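# Move towel from low shelf to hang over rail

## Task

Pick up the towel lying on the low shelf and drape it across the rail so that a substantial share hangs down on either side; the rail must still be upright afterward, the robot must not topple or be left leaning (either one means failure), and at the end the grippers must have released the towel and the robot must have backed away from it.

## Robot and tools

ROBOT. A LinearBot: a base that can drive forward, sideways or turn in place, carrying a column about 1.7 m high. A carriage rides up and down the column (lift_m) and holds two identical arms, left and right, each with six joints and a two-finger gripper. The arm bases sit roughly 0.57 m + lift_m above the floor, and carriage parts hang about 0.15 m lower than that. A hand can reach 0.78 m out from its shoulder but only about 0.38 m below its arm base, so low shelves need a low lift. The parked arm pose is joints 1-6 = 0, 0.05, 0.05, 1.45, 0, 0. Cameras: carriage_camera (fixed, facing forward, tilted about 20 degrees down), left_wrist_camera and right_wrist_camera (looking out past each hand's fingertips).

FRAMES. Base frame: metres, origin on the floor beneath the base centre, x ahead, y to the left, z upward. The left_hand and right_hand readings are positions in this frame of the point between that hand's finger pads, plus quat_wxyz (hand z runs along the fingers, fingers open along hand y). Odometry frame: where the base frame was when the scene began; base_odometry counts wheel rotation only, so slip shows up as travel, and heading (rad, left positive, -3.142 to 3.142) can drift a degree or two.

move. One action per call. Arguments:
- base: an object holding exactly one key, each a relative offset from where the base last measured itself: translate_m (metres, forward +, -2 to 2), strafe_m (metres, left +, -2 to 2) or rotate_rad (radians, counter-clockwise/left +, -6.3 to 6.3).
- joints: one shared object for both arms, keyed by joint name; every value is an absolute target, not an offset. lift_m 0 to 1 m. For each arm (prefix left_ or right_): joint1_rad -2.617 to 3.054 (swing about vertical, 0 ahead, + left); joint2_rad 0 to 3.141 (shoulder: 0 upper arm back and level, 1.57 vertical, 3.14 forward and level); joint3_rad 0 to 3.141 (elbow, 0 folded, 3.14 straight); joint4_rad -1.57 to 1.57 (wrist pitch, + lifts the fingertips); joint5_rad -1.57 to 1.57 (wrist yaw, + swings fingertips to the RIGHT, opposite to joint 1); joint6_rad -2.094 to 2.094 (roll about the finger axis, + clockwise viewed from the forearm); gripper_m 0 to 0.093 m (pad gap). Joints not named may still be chasing older targets.
- speeds: optional caps for this action only: translate_m and strafe_m 0.02-0.5 m/s, rotate_rad 0.05-1.57 rad/s, lift_m 0.08-0.25 m/s (top of each range is the default).
- min_time_s: optional, 0.1 to 8 s, a minimum duration for each arm and gripper motion; it makes arm paths straighter.
- cameras: list of camera names, or "all"; omitted/null means all, [] means none.
An unknown key makes the call invalid; an out-of-range value gets it refused. One action may not exceed 15 s; base drives time out after 14 s. A move with no action just reports state and images.

wait: seconds (0 to 10) plus optional cameras; commands nothing, the robot keeps its last targets.
zoom_image: camera and region [x0, y0, x1, y1] in that camera's image pixels (top-left is 0,0; at most 504 by 504); only cameras included in the latest images can be zoomed.
read_manual: section "licences"; returns licence text only.
finished_scene: scene = number of the scene in progress; ends it irreversibly, so the towel must already be hanging correctly with the robot released and clear.

RESULTS. The "move" line is "done" when all motions finished, otherwise the worst status. base_status/joint_status per motion: "done" (for the base, wheels turned as commanded, slip or not); "off_target" (stopped short and may still push); "contact_stop" or "time_out" (target dropped, holds where it stopped); "not_followed" after "joint command not followed", meaning a self-collision check blocked that arm's targets (the gripper still moves). "limit_stop_at_motor_heat" follows a heat fault. on_its_own lists uncommanded behaviour; "held at" gives a target, not a reading. motor_effort is percent of maximum with the action's peak in brackets; a falling lift effort while lowering means a hand is resting on something. Joint torques: N m, wrap at ±28 for joints 1-3. The gripper reading under a firm grip can say "off_target" and read a few mm narrower than the object. Images can lag the state slightly. If a move/wait is refused or stopped, later move/wait/finished_scene calls in that same reply are skipped.

CAUTIONS.
- Tipping: worst with a high carriage, extended or loaded arms, pushing/pulling, or abrupt stops; only images reveal a lean. Never reverse under a table edge.
- Contact: the base stop ignores the arms, and arms have no contact stop; a blocked arm keeps pressing and snaps to its target once freed. After a blocked drive, back off about 0.2 m the way you came.
- Arms must not strike or squeeze each other (including fingers); a hard press ends the scene. To recover from a withheld pair, resend one arm its current readings with joint 1 turned away, then the other in a later call.
- Hand readings tend to sit above the real hand, more at long reach; joints can stop short under friction and load.
- Heat: stretched or loaded arms heat up even while idle; a MOTOR HOT line appears at 75 °C and at 100 °C that arm and gripper go limp for 30-60 s. Park arms between steps.
- To release, command a gripper gap well above the reading; avoid dropping, throwing or slamming things, and don't knock the rail over.
- The simulation keeps running while you compose replies, so plan briefly.

Each tool is called after "Call:" as name([rows], argument=value, ...), one row to a line, values as JSON.

## Session

Call:
move()

Scene clock: 0.00 s.
Joint torques (N m): no reading
base_odometry: x=+0.000 y=+0.000 heading=+0.000
base_status: not commanded
joint_positions: lift_m=+0.300 left_joint1_rad=-0.008 left_joint2_rad=+0.036 left_joint3_rad=+0.050 left_joint4_rad=+1.462 left_joint5_rad=+0.046 left_joint6_rad=+0.033 left_gripper_m=+0.09396 right_joint1_rad=+0.002 right_joint2_rad=+0.046 right_joint3_rad=+0.038 right_joint4_rad=+1.455 right_joint5_rad=-0.001 right_joint6_rad=+0.034 right_gripper_m=+0.09396
joint_status: not commanded
motor_effort: lift_m=+23 drive_wheels=+1
left_hand: x=+0.2444 y=+0.2948 z=+1.3221 quat_wxyz=(+0.999, +0.024, +0.047, +0.011) (m; base frame)
right_hand: x=+0.2528 y=-0.3027 z=+1.3189 quat_wxyz=(+0.998, +0.001, +0.061, +0.018) (m; base frame)
pictures: carriage_camera, left_wrist_camera, right_wrist_camera

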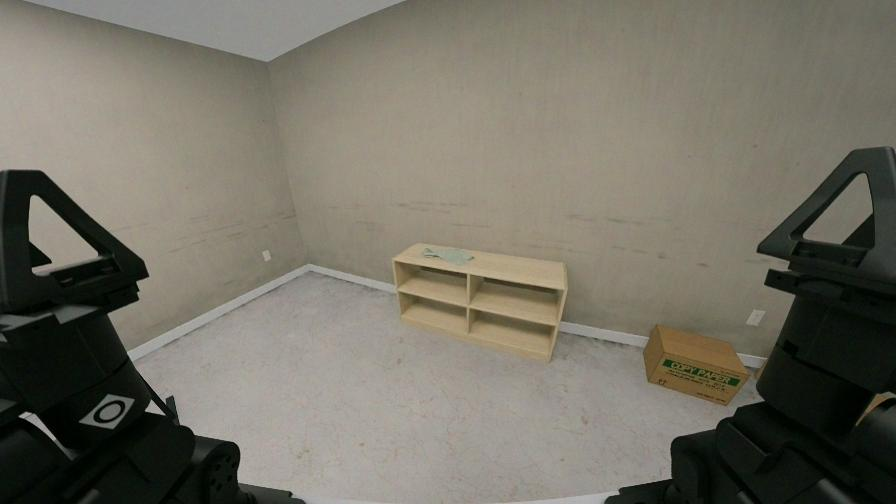

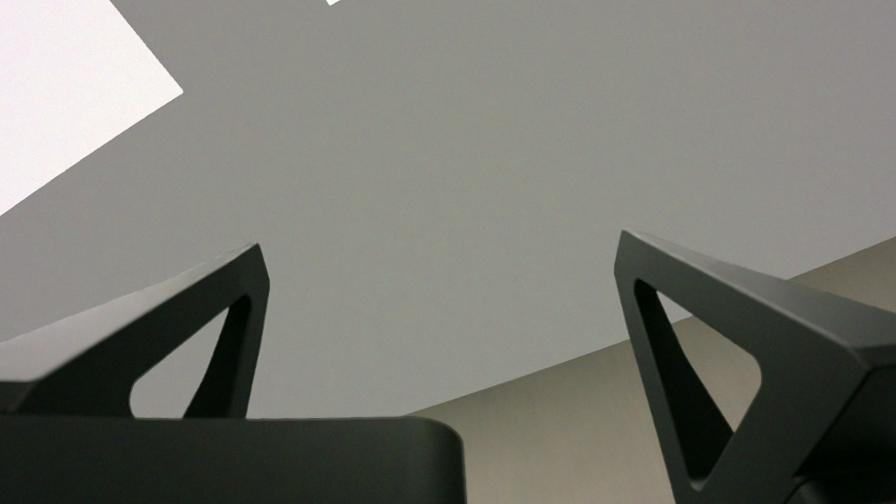

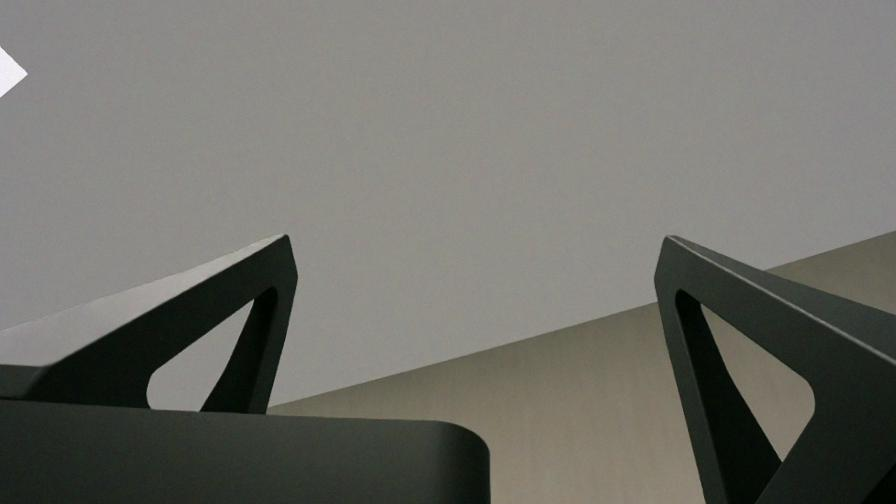

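Call:
zoom_image(camera="carriage_camera", region=[370, 220, 590, 370])

Call:
move(base={"rotate_rad": -1.2}, cameras=["carriage_camera"])

Scaled by 2.291 (camera's finer frame: 1280x720).

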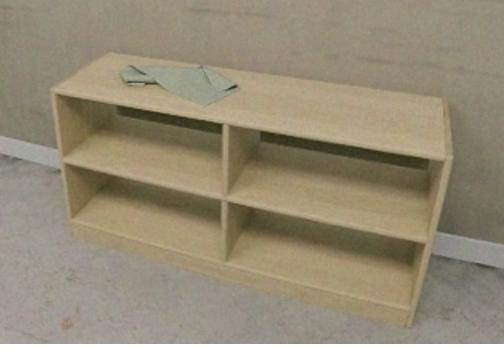

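Scene clock: 5.33 s.
Joint torques (N m): left_arm=[-0.31 3.92 5.7 -0.22 0 -0.1] | right_arm=[-0.17 3.84 6.02 -0.19 0.08 0.07]
move: done
base_odometry: x=+0.000 y=+0.000 heading=-1.200
base_status: done
joint_positions: lift_m=+0.300 left_joint1_rad=-0.008 left_joint2_rad=+0.036 left_joint3_rad=+0.050 left_joint4_rad=+1.461 left_joint5_rad=+0.046 left_joint6_rad=+0.033 left_gripper_m=+0.09396 right_joint1_rad=+0.002 right_joint2_rad=+0.046 right_joint3_rad=+0.038 right_joint4_rad=+1.455 right_joint5_rad=-0.001 right_joint6_rad=+0.034 right_gripper_m=+0.09396
joint_status: not commanded
motor_effort: lift_m=+23(23) drive_wheels=+6(14)
left_hand: x=+0.2445 y=+0.2948 z=+1.3221 quat_wxyz=(+0.999, +0.024, +0.047, +0.011)
right_hand: x=+0.2528 y=-0.3027 z=+1.3189 quat_wxyz=(+0.998, +0.001, +0.061, +0.018)

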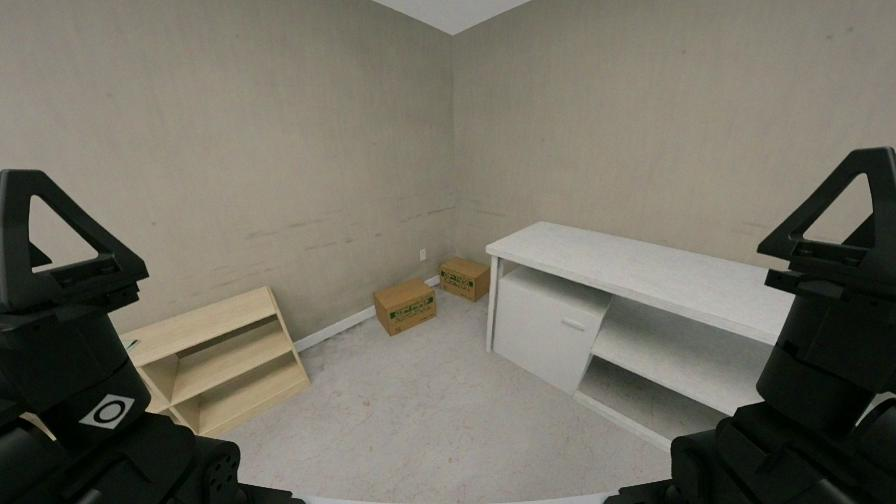

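Call:
move(base={"rotate_rad": -1.3}, cameras=["carriage_camera"])

Call:
move(base={"rotate_rad": -1.3}, cameras=["carriage_camera"])

Scene clock: 11.50 s.
Joint torques (N m): left_arm=[-0.32 3.88 5.71 -0.24 0.01 -0.08] | right_arm=[-0.21 3.82 6 -0.17 0.08 0.07]
move: done
base_odometry: x=+0.000 y=+0.000 heading=-2.499
base_status: done
joint_positions: lift_m=+0.300 left_joint1_rad=-0.008 left_joint2_rad=+0.036 left_joint3_rad=+0.050 left_joint4_rad=+1.461 left_joint5_rad=+0.046 left_joint6_rad=+0.033 left_gripper_m=+0.09397 right_joint1_rad=+0.002 right_joint2_rad=+0.046 right_joint3_rad=+0.038 right_joint4_rad=+1.455 right_joint5_rad=-0.001 right_joint6_rad=+0.034 right_gripper_m=+0.09397
joint_status: not commanded
motor_effort: lift_m=+23(23) drive_wheels=+6(12)
left_hand: x=+0.2445 y=+0.2948 z=+1.3221 quat_wxyz=(+0.999, +0.024, +0.047, +0.011)
right_hand: x=+0.2528 y=-0.3027 z=+1.3189 quat_wxyz=(+0.998, +0.001, +0.061, +0.018)

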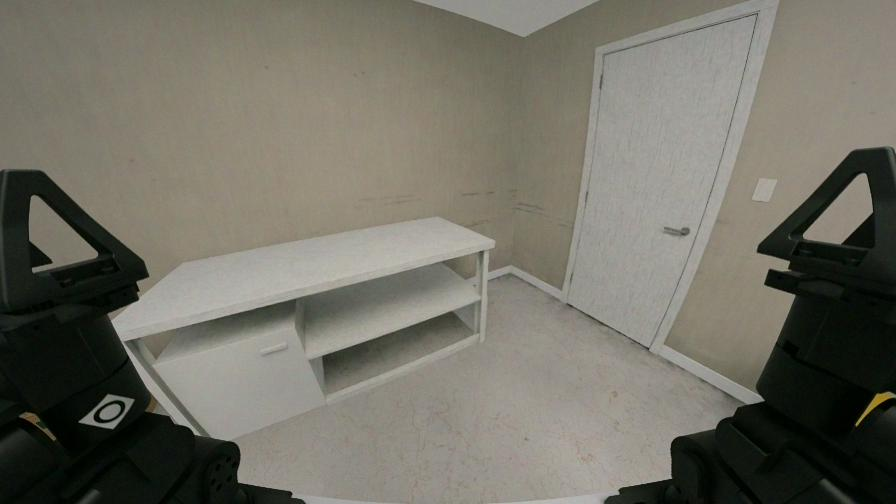

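Scene clock: 14.37 s.
Joint torques (N m): left_arm=[-0.24 3.9 5.64 -0.22 0 -0.08] | right_arm=[-0.27 3.77 6 -0.17 0.07 0.08]
move: done
base_odometry: x=+0.000 y=+0.000 heading=+2.485
base_status: done
joint_positions: lift_m=+0.300 left_joint1_rad=-0.008 left_joint2_rad=+0.036 left_joint3_rad=+0.050 left_joint4_rad=+1.461 left_joint5_rad=+0.046 left_joint6_rad=+0.033 left_gripper_m=+0.09397 right_joint1_rad=+0.002 right_joint2_rad=+0.046 right_joint3_rad=+0.038 right_joint4_rad=+1.455 right_joint5_rad=-0.001 right_joint6_rad=+0.034 right_gripper_m=+0.09397
joint_status: not commanded
motor_effort: lift_m=+23(23) drive_wheels=+6(12)
left_hand: x=+0.2445 y=+0.2948 z=+1.3221 quat_wxyz=(+0.999, +0.024, +0.047, +0.011)
right_hand: x=+0.2528 y=-0.3027 z=+1.3189 quat_wxyz=(+0.998, +0.001, +0.061, +0.018)

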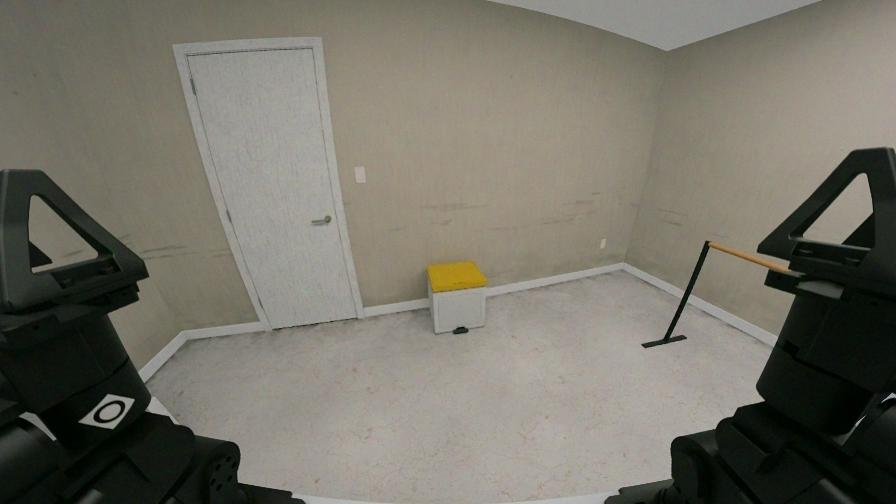

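Call:
move(base={"rotate_rad": -0.9}, cameras=["carriage_camera"])

Scene clock: 19.03 s.
Joint torques (N m): left_arm=[-0.34 3.88 5.71 -0.25 0 -0.08] | right_arm=[-0.24 3.85 6.01 -0.18 0.08 0.08]
move: done
base_odometry: x=+0.000 y=+0.000 heading=+1.585
base_status: done
joint_positions: lift_m=+0.300 left_joint1_rad=-0.008 left_joint2_rad=+0.036 left_joint3_rad=+0.050 left_joint4_rad=+1.461 left_joint5_rad=+0.046 left_joint6_rad=+0.033 left_gripper_m=+0.09398 right_joint1_rad=+0.002 right_joint2_rad=+0.046 right_joint3_rad=+0.038 right_joint4_rad=+1.455 right_joint5_rad=-0.001 right_joint6_rad=+0.034 right_gripper_m=+0.09398
joint_status: not commanded
motor_effort: lift_m=+23(23) drive_wheels=+6(13)
left_hand: x=+0.2445 y=+0.2948 z=+1.3221 quat_wxyz=(+0.999, +0.024, +0.047, +0.011)
right_hand: x=+0.2528 y=-0.3027 z=+1.3189 quat_wxyz=(+0.998, +0.001, +0.061, +0.018)

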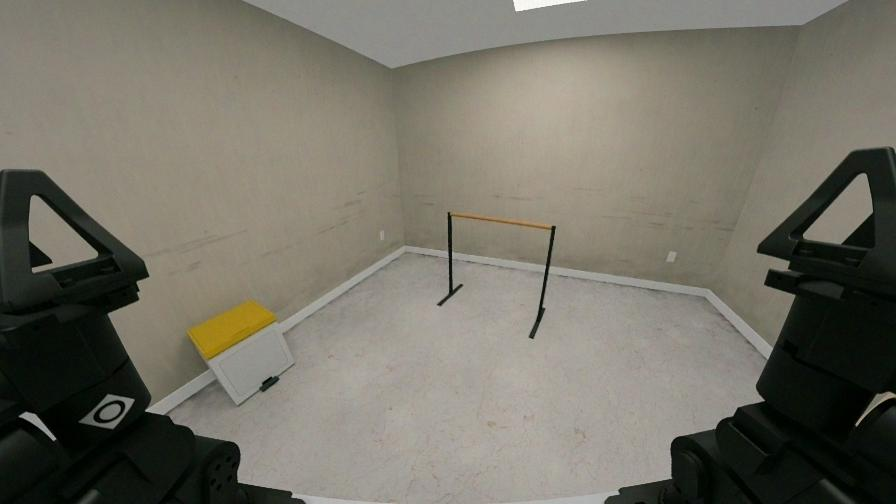

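Call:
move(base={"rotate_rad": -2.0}, cameras=[])

Call:
move(base={"strafe_m": 0.7}, cameras=[])

Call:
move(base={"translate_m": 0.7}, cameras=["carriage_camera"])

Scene clock: 73.20 s.
Joint torques (N m): left_arm=[-0.25 3.84 5.71 -0.23 -0.02 -0.1] | right_arm=[-0.2 3.82 6.02 -0.16 0.06 0.07]
move: done
base_odometry: x=+0.000 y=+0.000 heading=-0.414
base_status: done
joint_positions: lift_m=+0.300 left_joint1_rad=-0.008 left_joint2_rad=+0.036 left_joint3_rad=+0.050 left_joint4_rad=+1.461 left_joint5_rad=+0.046 left_joint6_rad=+0.033 left_gripper_m=+0.09398 right_joint1_rad=+0.002 right_joint2_rad=+0.046 right_joint3_rad=+0.038 right_joint4_rad=+1.455 right_joint5_rad=-0.001 right_joint6_rad=+0.034 right_gripper_m=+0.09398
joint_status: not commanded
motor_effort: lift_m=+23(23) drive_wheels=+7(13)
left_hand: x=+0.2446 y=+0.2948 z=+1.3220 quat_wxyz=(+0.999, +0.024, +0.047, +0.011)
right_hand: x=+0.2528 y=-0.3027 z=+1.3189 quat_wxyz=(+0.998, +0.001, +0.061, +0.018)

Scene clock: 76.83 s.
Joint torques (N m): left_arm=[-0.34 3.86 5.68 -0.23 -0.01 -0.1] | right_arm=[-0.25 3.81 6.01 -0.17 0.12 0.08]
move: done
base_odometry: x=+0.283 y=+0.640 heading=-0.416
base_status: done
joint_positions: lift_m=+0.300 left_joint1_rad=-0.009 left_joint2_rad=+0.036 left_joint3_rad=+0.050 left_joint4_rad=+1.461 left_joint5_rad=+0.046 left_joint6_rad=+0.033 left_gripper_m=+0.09398 right_joint1_rad=+0.002 right_joint2_rad=+0.046 right_joint3_rad=+0.038 right_joint4_rad=+1.455 right_joint5_rad=-0.001 right_joint6_rad=+0.034 right_gripper_m=+0.09398
joint_status: not commanded
motor_effort: lift_m=+23(23) drive_wheels=-7(18)
left_hand: x=+0.2446 y=+0.2948 z=+1.3220 quat_wxyz=(+0.999, +0.024, +0.047, +0.011)
right_hand: x=+0.2528 y=-0.3026 z=+1.3189 quat_wxyz=(+0.998, +0.000, +0.061, +0.018)

Scene clock: 80.47 s.
Joint torques (N m): left_arm=[-0.29 3.95 5.7 -0.2 0.02 -0.07] | right_arm=[-0.14 3.88 5.93 -0.16 0.07 0.07]
move: done
base_odometry: x=+0.924 y=+0.358 heading=-0.415
base_status: done
joint_positions: lift_m=+0.300 left_joint1_rad=-0.009 left_joint2_rad=+0.036 left_joint3_rad=+0.050 left_joint4_rad=+1.461 left_joint5_rad=+0.046 left_joint6_rad=+0.033 left_gripper_m=+0.09398 right_joint1_rad=+0.002 right_joint2_rad=+0.046 right_joint3_rad=+0.038 right_joint4_rad=+1.455 right_joint5_rad=-0.001 right_joint6_rad=+0.034 right_gripper_m=+0.09398
joint_status: not commanded
motor_effort: lift_m=+23(23) drive_wheels=-3(13)
left_hand: x=+0.2447 y=+0.2948 z=+1.3220 quat_wxyz=(+0.999, +0.024, +0.048, +0.011)
right_hand: x=+0.2528 y=-0.3026 z=+1.3189 quat_wxyz=(+0.998, +0.000, +0.061, +0.018)

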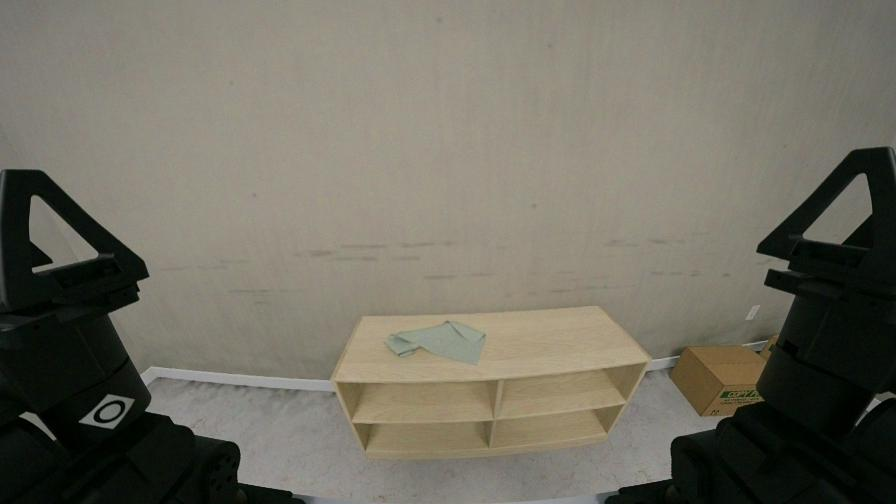

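Call:
zoom_image(camera="carriage_camera", region=[360, 300, 520, 390])

Scaled by 3.150 (camera's finer frame: 1280x720).

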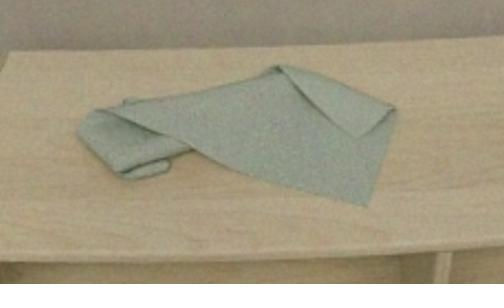

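Call:
move(base={"translate_m": 0.22}, speeds={"translate_m": 0.2}, joints={"right_joint1_rad": 0.35, "right_joint2_rad": 1.53, "right_joint3_rad": 0.37, "right_joint4_rad": 0.66, "right_joint5_rad": 0, "right_joint6_rad": 0, "left_joint1_rad": -0.2, "left_joint2_rad": 1.53, "left_joint3_rad": 0.37, "left_joint4_rad": 0.66, "left_joint5_rad": 0, "left_joint6_rad": 0}, min_time_s=2.5)

Scene clock: 111.37 s.
Joint torques (N m): left_arm=[-0.94 -3.88 6.87 2.22 -0.1 -0.18] | right_arm=[0.51 -4.62 7.27 1.76 0.08 -0.09]
move: done
base_odometry: x=+1.125 y=+0.270 heading=-0.414
base_status: done
joint_positions: lift_m=+0.300 left_joint1_rad=-0.194 left_joint2_rad=+1.518 left_joint3_rad=+0.351 left_joint4_rad=+0.685 left_joint5_rad=+0.013 left_joint6_rad=+0.010 left_gripper_m=+0.09398 right_joint1_rad=+0.343 right_joint2_rad=+1.516 right_joint3_rad=+0.351 right_joint4_rad=+0.683 right_joint5_rad=-0.001 right_joint6_rad=+0.014 right_gripper_m=+0.09398
joint_status: all done
motor_effort: lift_m=+23(23) drive_wheels=-4(12)
left_hand: x=+0.5889 y=+0.2284 z=+0.9528 quat_wxyz=(+0.515, +0.090, +0.851, -0.053)
right_hand: x=+0.5743 y=-0.1765 z=+0.9529 quat_wxyz=(+0.510, -0.140, +0.844, +0.093)
pictures: carriage_camera, left_wrist_camera, right_wrist_camera
left_wrist_camera: T_world_to_cam=[[-0.236401, -0.971562, -0.0134825, 0.372602], [-0.870371, 0.217906, -0.441556, 0.885437], [0.431937, -0.0926493, -0.897133, 0.742417], [0, 0, 0, 1]] pos_world=[0.538064, 0.237849, 1.06204]
right_wrist_camera: T_world_to_cam=[[0.369672, -0.927227, -0.059943, -0.309489], [-0.834723, -0.303069, -0.459769, 0.875964], [0.408143, 0.219999, -0.886013, 0.775438], [0, 0, 0, 1]] pos_world=[0.529107, -0.192085, 1.07124]

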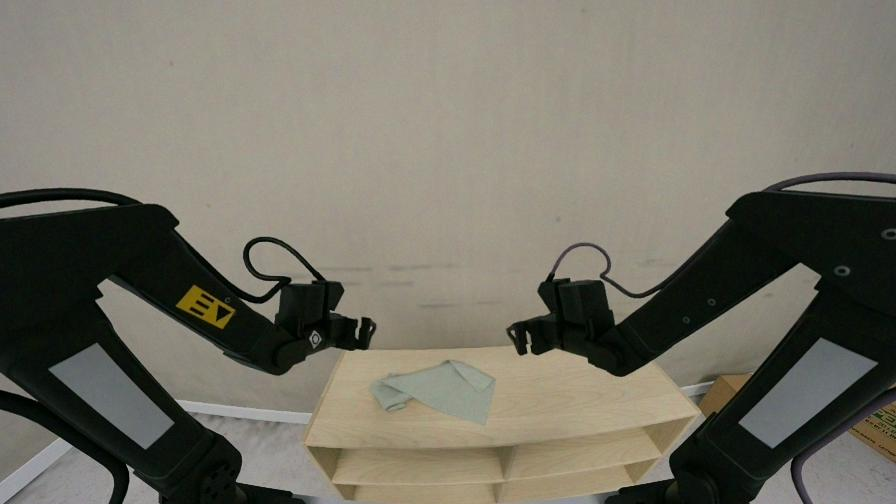

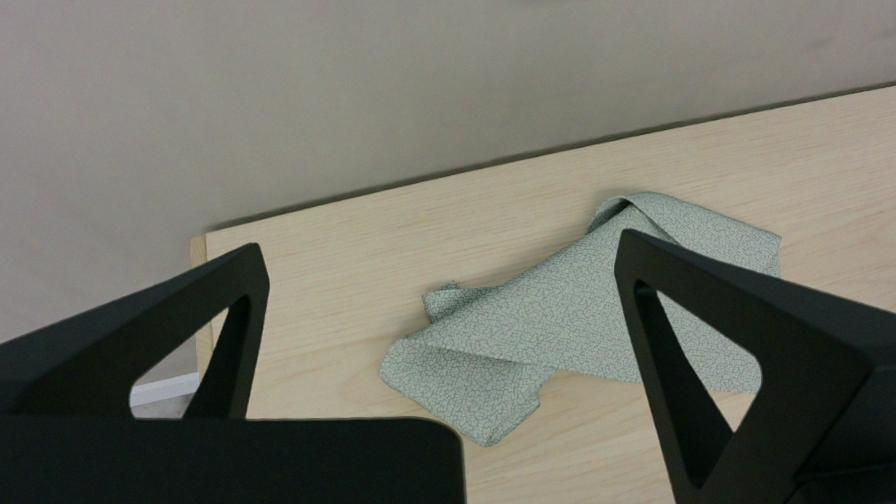

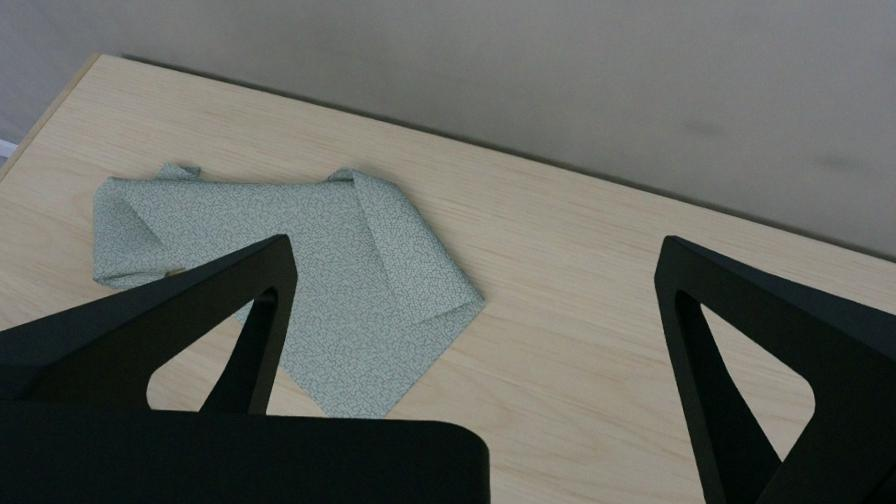

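Call:
move(joints={"right_joint1_rad": 0.54, "right_joint2_rad": 2.797, "right_joint3_rad": 1.747, "right_joint4_rad": -0.521, "right_joint5_rad": 0, "right_joint6_rad": 0, "left_joint1_rad": -0.212, "left_joint2_rad": 2.734, "left_joint3_rad": 1.59, "left_joint4_rad": -0.427, "left_joint5_rad": 0, "left_joint6_rad": 0, "left_gripper_m": 0.065, "right_gripper_m": 0.065}, min_time_s=3)

Scene clock: 139.80 s.
Joint torques (N m): left_arm=[-1.01 -10.51 5.33 0.32 -0.09 -0.16] | right_arm=[0.43 -12.38 6.09 0.22 0.09 -0.08]
move: done
base_odometry: x=+1.125 y=+0.270 heading=-0.414
base_status: not commanded
joint_positions: lift_m=+0.300 left_joint1_rad=-0.205 left_joint2_rad=+2.710 left_joint3_rad=+1.575 left_joint4_rad=-0.406 left_joint5_rad=+0.011 left_joint6_rad=+0.010 left_gripper_m=+0.06509 right_joint1_rad=+0.533 right_joint2_rad=+2.768 right_joint3_rad=+1.731 right_joint4_rad=-0.503 right_joint5_rad=-0.001 right_joint6_rad=+0.013 right_gripper_m=+0.06514
joint_status: all done
motor_effort: lift_m=+23(23) drive_wheels=-3(4)
left_hand: x=+0.6365 y=+0.2144 z=+0.6725 quat_wxyz=(+0.014, +0.107, +0.994, -0.007)
right_hand: x=+0.6077 y=-0.0742 z=+0.6747 quat_wxyz=(+0.014, -0.257, +0.966, +0.005)
pictures: carriage_camera, left_wrist_camera, right_wrist_camera
left_wrist_camera: T_world_to_cam=[[-0.236116, -0.971227, 0.0310956, 0.336274], [-0.797158, 0.211899, 0.565364, 0.0836951], [-0.555686, 0.108704, -0.824255, 1.00551], [0, 0, 0, 1]] pos_world=[0.704864, 0.199561, 0.771019]
right_wrist_camera: T_world_to_cam=[[0.478391, -0.87601, -0.0612269, -0.304979], [-0.716759, -0.429803, 0.549113, 0.0452716], [-0.507344, -0.218806, -0.833502, 0.981056], [0, 0, 0, 1]] pos_world=[0.676081, -0.0330459, 0.77418]

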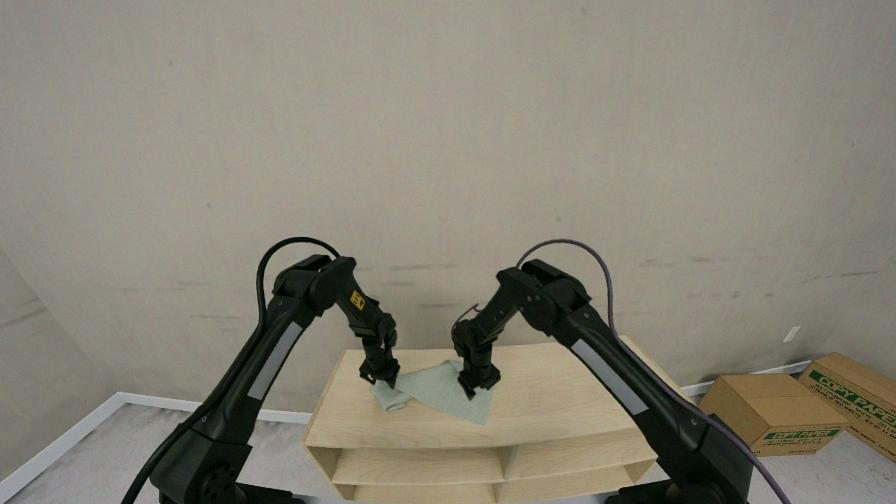

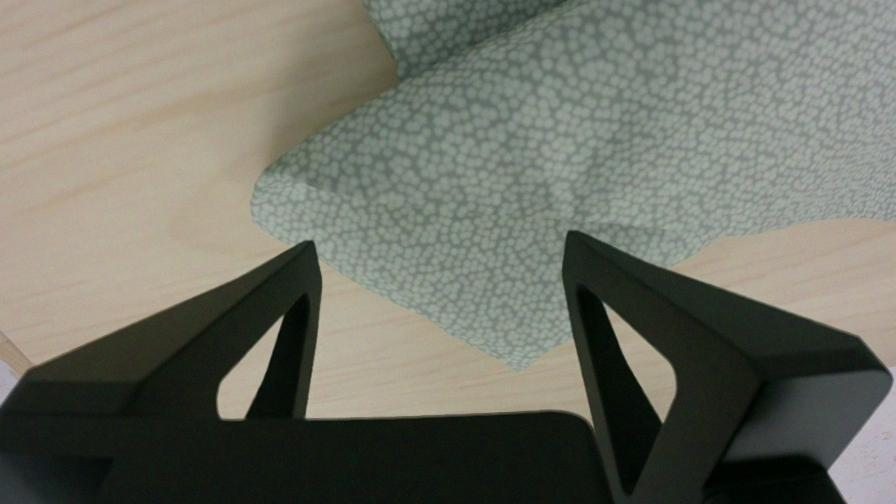

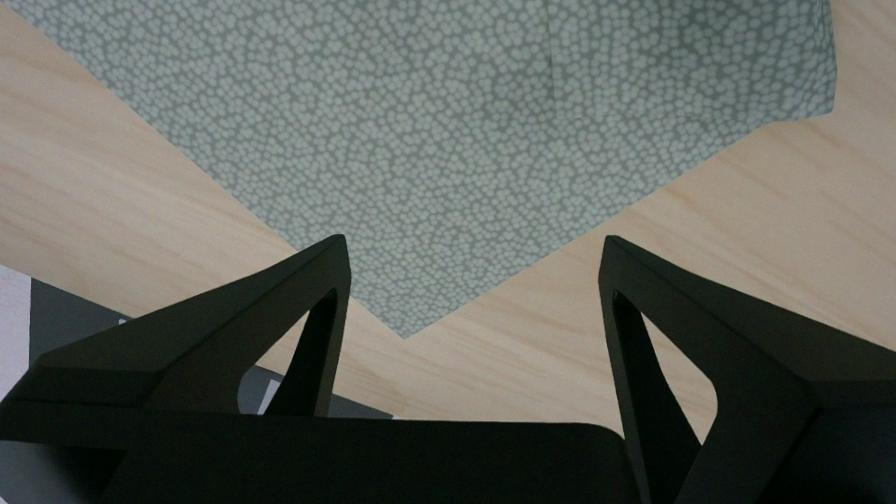

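Call:
move(joints={"lift_m": 0.25}, speeds={"lift_m": 0.08}, cameras=["left_wrist_camera", "right_wrist_camera"])

Scene clock: 151.90 s.
Joint torques (N m): left_arm=[-0.91 -8.66 3.54 1.04 -0.1 -0.17] | right_arm=[0.44 -11.96 4.37 0.45 0.07 -0.09]
move: done
base_odometry: x=+1.125 y=+0.270 heading=-0.414
base_status: not commanded
joint_positions: lift_m=+0.251 left_joint1_rad=-0.207 left_joint2_rad=+2.688 left_joint3_rad=+1.599 left_joint4_rad=-0.475 left_joint5_rad=+0.012 left_joint6_rad=+0.010 left_gripper_m=+0.06507 right_joint1_rad=+0.533 right_joint2_rad=+2.762 right_joint3_rad=+1.752 right_joint4_rad=-0.544 right_joint5_rad=-0.001 right_joint6_rad=+0.013 right_gripper_m=+0.06513
joint_status: all done
motor_effort: lift_m=+15(18) drive_wheels=+4(5)
left_hand: x=+0.6371 y=+0.2135 z=+0.6359 quat_wxyz=(+0.003, +0.108, +0.994, -0.006)
right_hand: x=+0.6086 y=-0.0738 z=+0.6318 quat_wxyz=(+0.008, -0.257, +0.966, +0.003)
left_wrist_camera: T_world_to_cam=[[-0.236895, -0.971, 0.0322388, 0.336433], [-0.783923, 0.210645, 0.584032, 0.0849496], [-0.573886, 0.113082, -0.81109, 0.978147], [0, 0, 0, 1]] pos_world=[0.707638, 0.198172, 0.732906]
right_wrist_camera: T_world_to_cam=[[0.477685, -0.87648, -0.0600014, -0.308091], [-0.710639, -0.42565, 0.560192, 0.059164], [-0.516536, -0.224956, -0.826187, 0.946429], [0, 0, 0, 1]] pos_world=[0.678079, -0.0319473, 0.730298]

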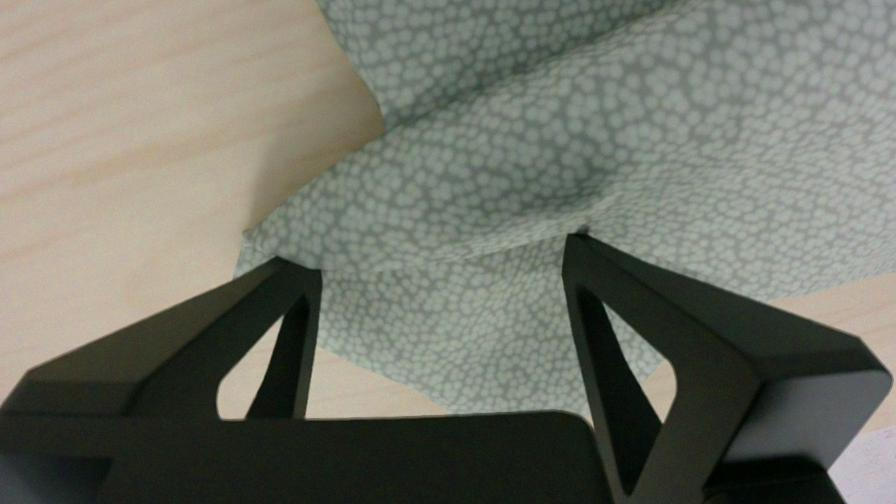

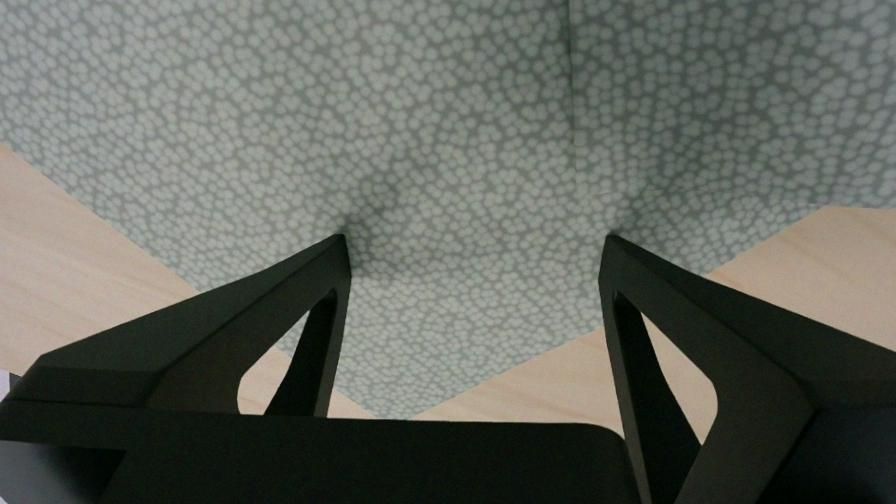

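Call:
move(joints={"left_gripper_m": 0.0, "right_gripper_m": 0.0}, min_time_s=2, cameras=["left_wrist_camera", "right_wrist_camera"])

Scene clock: 157.63 s.
Joint torques (N m): left_arm=[0.49 -8.61 3.54 1 -0.59 -0.16] | right_arm=[-0.01 -11.93 4.29 0.53 0.15 -0.07]
move: off_target
base_odometry: x=+1.125 y=+0.270 heading=-0.414
base_status: not commanded
joint_positions: lift_m=+0.251 left_joint1_rad=-0.222 left_joint2_rad=+2.688 left_joint3_rad=+1.600 left_joint4_rad=-0.474 left_joint5_rad=+0.060 left_joint6_rad=+0.009 left_gripper_m=+0.00607 right_joint1_rad=+0.538 right_joint2_rad=+2.762 right_joint3_rad=+1.754 right_joint4_rad=-0.538 right_joint5_rad=-0.007 right_joint6_rad=+0.013 right_gripper_m=+0.00357
joint_status: left_gripper_m off_target (ended at +0.00610, target +0.00000); the others done
motor_effort: lift_m=+15(15) drive_wheels=+5(5)
left_hand: x=+0.6346 y=+0.1991 z=+0.6364 quat_wxyz=(+0.001, +0.115, +0.993, -0.030)
right_hand: x=+0.6089 y=-0.0698 z=+0.6322 quat_wxyz=(+0.011, -0.260, +0.966, +0.007)
left_wrist_camera: T_world_to_cam=[[-0.250907, -0.964659, 0.080493, 0.298702], [-0.775532, 0.250083, 0.579663, 0.0753733], [-0.579307, 0.0830165, -0.810871, 0.987943], [0, 0, 0, 1]] pos_world=[0.705723, 0.187281, 0.733359]
right_wrist_camera: T_world_to_cam=[[0.482361, -0.873401, -0.0670694, -0.302927], [-0.710129, -0.43472, 0.553837, 0.0639278], [-0.512878, -0.219522, -0.829919, 0.948257], [0, 0, 0, 1]] pos_world=[0.677858, -0.0286227, 0.731254]

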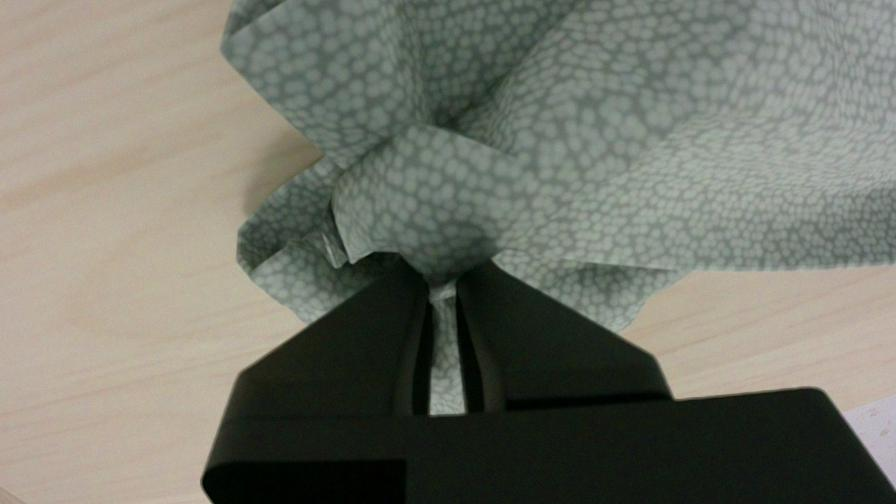

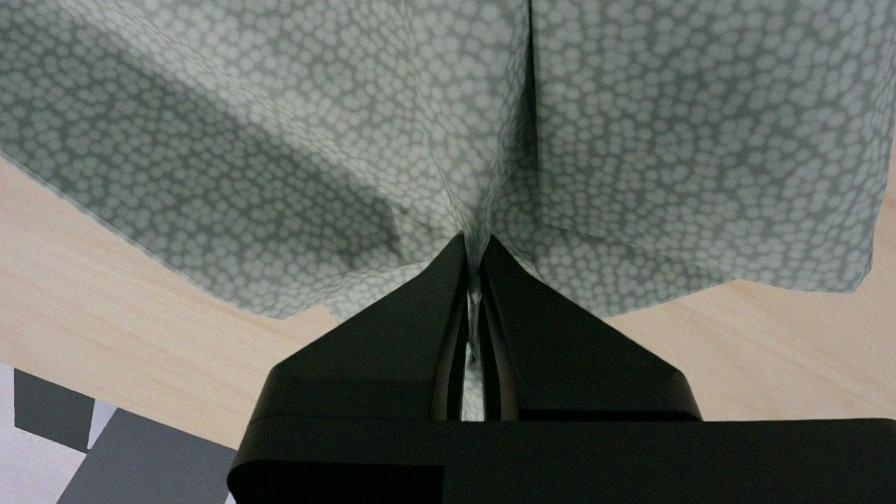

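Call:
move(joints={"lift_m": 0.5}, speeds={"lift_m": 0.1})

Scene clock: 162.83 s.
Joint torques (N m): left_arm=[0.44 -10.86 3.73 0.62 -0.28 -0.17] | right_arm=[0.12 -12.45 4.21 0.28 0.19 -0.08]
move: done
base_odometry: x=+1.125 y=+0.270 heading=-0.414
base_status: not commanded
joint_positions: lift_m=+0.500 left_joint1_rad=-0.221 left_joint2_rad=+2.714 left_joint3_rad=+1.597 left_joint4_rad=-0.437 left_joint5_rad=+0.029 left_joint6_rad=+0.009 left_gripper_m=+0.00562 right_joint1_rad=+0.539 right_joint2_rad=+2.769 right_joint3_rad=+1.754 right_joint4_rad=-0.512 right_joint5_rad=-0.009 right_joint6_rad=+0.013 right_gripper_m=+0.00344
joint_status: all done
motor_effort: lift_m=+24(28) drive_wheels=+4(5)
left_hand: x=+0.6350 y=+0.2049 z=+0.8743 quat_wxyz=(+0.007, +0.115, +0.993, -0.015)
right_hand: x=+0.6123 y=-0.0670 z=+0.8784 quat_wxyz=(+0.020, -0.260, +0.965, +0.011)
pictures: carriage_camera, left_wrist_camera, right_wrist_camera
carriage_camera: T_world_to_cam=[[-0.00554303, -0.999684, -0.0245377, 0.0407085], [-0.377596, 0.0248139, -0.925638, 1.45367], [0.925954, 0.00413448, -0.377614, 0.427671], [0, 0, 0, 1]] pos_world=[0.15312, 0.00285626, 1.50806]
left_wrist_camera: T_world_to_cam=[[-0.250665, -0.966851, 0.0486459, 0.313394], [-0.784135, 0.23225, 0.575493, -0.0508841], [-0.567714, 0.106111, -0.816358, 1.17345], [0, 0, 0, 1]] pos_world=[0.704839, 0.190308, 0.97199]
right_wrist_camera: T_world_to_cam=[[0.484123, -0.872219, -0.0697002, -0.284274], [-0.718528, -0.441745, 0.537195, -0.0494951], [-0.499342, -0.209987, -0.840573, 1.15671], [0, 0, 0, 1]] pos_world=[0.679656, -0.0269183, 0.979078]

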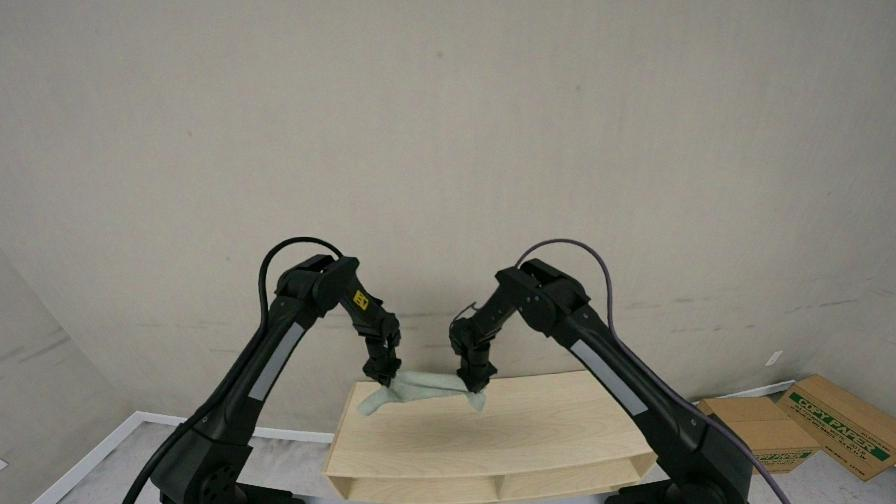

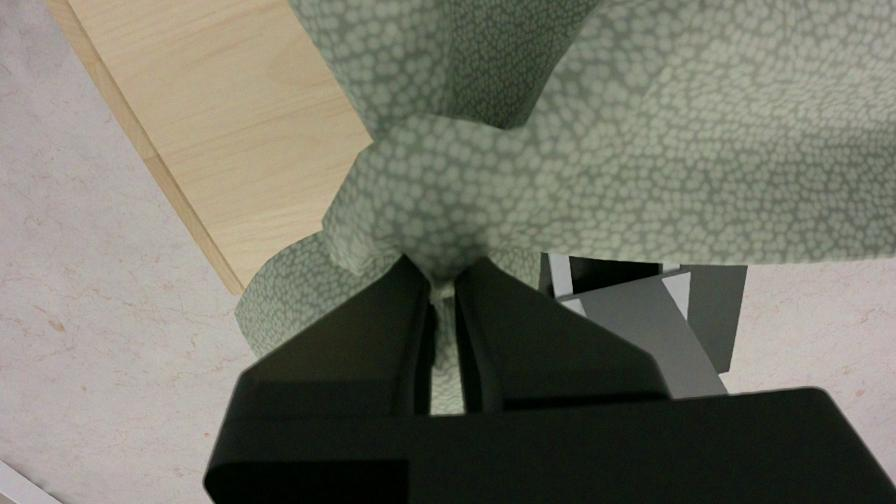

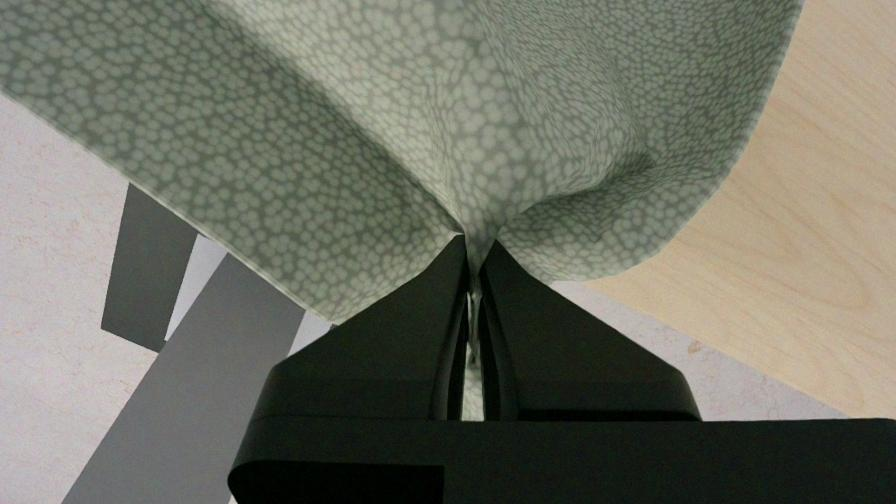

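Call:
zoom_image(camera="carriage_camera", region=[330, 340, 520, 440])

Scaled by 2.653 (camera's finer frame: 1280x720).

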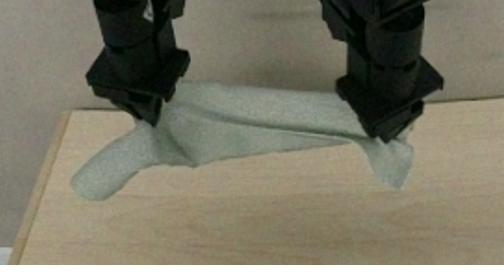

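Call:
move(base={"strafe_m": 0.95}, joints={"lift_m": 0.7}, speeds={"strafe_m": 0.3, "lift_m": 0.15}, cameras=["carriage_camera"])

Call:
move(base={"rotate_rad": 2.96}, speeds={"rotate_rad": 0.8}, cameras=["carriage_camera"])

Scene clock: 194.23 s.
Joint torques (N m): left_arm=[0.18 -11.6 3.93 0.53 -0.26 -0.17] | right_arm=[-0.39 -13.53 4.11 0.28 0.15 -0.07]
move: done
base_odometry: x=+1.508 y=+1.139 heading=-0.415
base_status: done
joint_positions: lift_m=+0.700 left_joint1_rad=-0.218 left_joint2_rad=+2.722 left_joint3_rad=+1.593 left_joint4_rad=-0.433 left_joint5_rad=+0.029 left_joint6_rad=+0.009 left_gripper_m=+0.00562 right_joint1_rad=+0.543 right_joint2_rad=+2.779 right_joint3_rad=+1.754 right_joint4_rad=-0.508 right_joint5_rad=-0.010 right_joint6_rad=+0.013 right_gripper_m=+0.00344
joint_status: all done
motor_effort: lift_m=+25(29) drive_wheels=-2(12)
left_hand: x=+0.6322 y=+0.2068 z=+1.0703 quat_wxyz=(+0.003, +0.113, +0.993, -0.015)
right_hand: x=+0.6094 y=-0.0667 z=+1.0740 quat_wxyz=(+0.017, -0.262, +0.965, +0.010)
carriage_camera: T_world_to_cam=[[-0.00554303, -0.999684, -0.0245377, 0.0456135], [-0.377596, 0.0248139, -0.925638, 1.6387], [0.925954, 0.00413448, -0.377614, 0.503156], [0, 0, 0, 1]] pos_world=[0.15312, 0.00285626, 1.70796]

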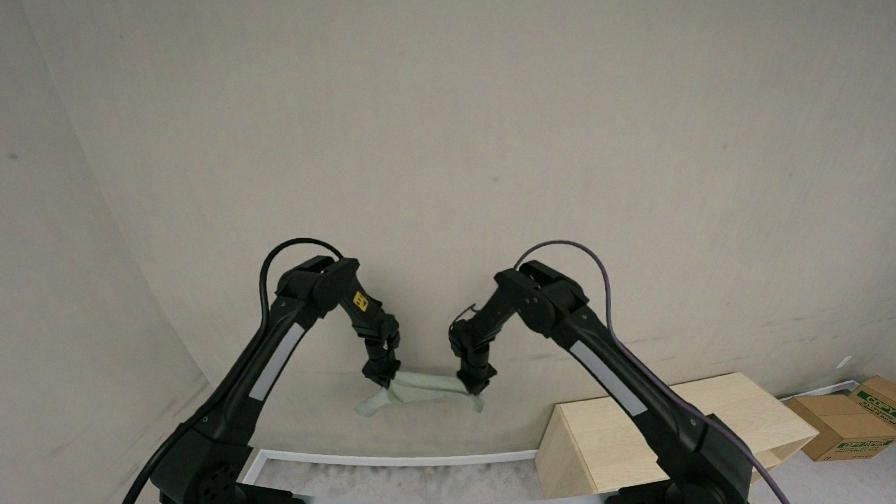

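Scene clock: 199.23 s.
Joint torques (N m): left_arm=[0.17 -11.64 3.86 0.53 -0.27 -0.17] | right_arm=[-0.47 -13.48 4.05 0.21 0.22 -0.07]
move: done
base_odometry: x=+1.508 y=+1.139 heading=+2.545
base_status: done
joint_positions: lift_m=+0.700 left_joint1_rad=-0.217 left_joint2_rad=+2.722 left_joint3_rad=+1.593 left_joint4_rad=-0.430 left_joint5_rad=+0.028 left_joint6_rad=+0.009 left_gripper_m=+0.00562 right_joint1_rad=+0.543 right_joint2_rad=+2.779 right_joint3_rad=+1.754 right_joint4_rad=-0.503 right_joint5_rad=-0.012 right_joint6_rad=+0.013 right_gripper_m=+0.00342
joint_status: not commanded
motor_effort: lift_m=+24(25) drive_wheels=+8(14)
left_hand: x=+0.6329 y=+0.2069 z=+1.0703 quat_wxyz=(+0.005, +0.113, +0.993, -0.015)
right_hand: x=+0.6100 y=-0.0654 z=+1.0741 quat_wxyz=(+0.019, -0.262, +0.965, +0.012)
carriage_camera: T_world_to_cam=[[-0.00554303, -0.999684, -0.0245377, 0.0456135], [-0.377596, 0.0248139, -0.925638, 1.6387], [0.925954, 0.00413448, -0.377614, 0.503156], [0, 0, 0, 1]] pos_world=[0.15312, 0.00285626, 1.70796]

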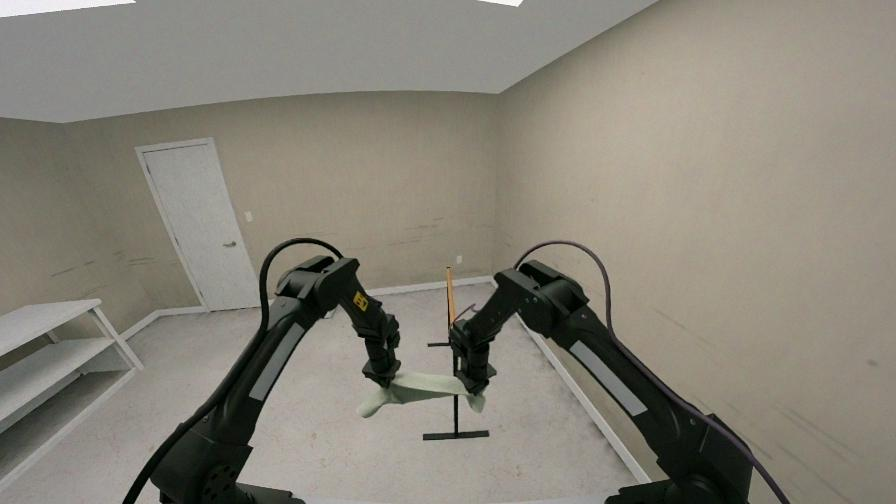

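Call:
zoom_image(camera="carriage_camera", region=[340, 250, 540, 450])

Scaled by 2.520 (camera's finer frame: 1280x720).

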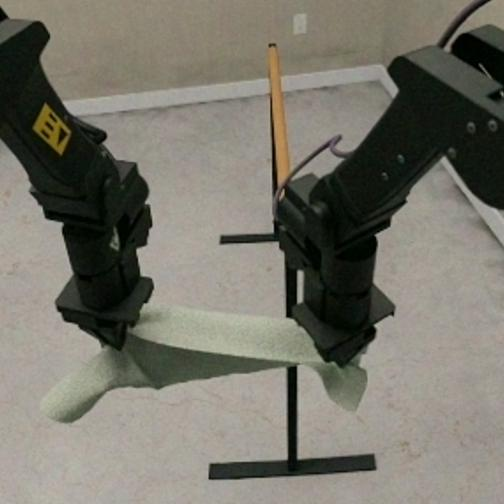

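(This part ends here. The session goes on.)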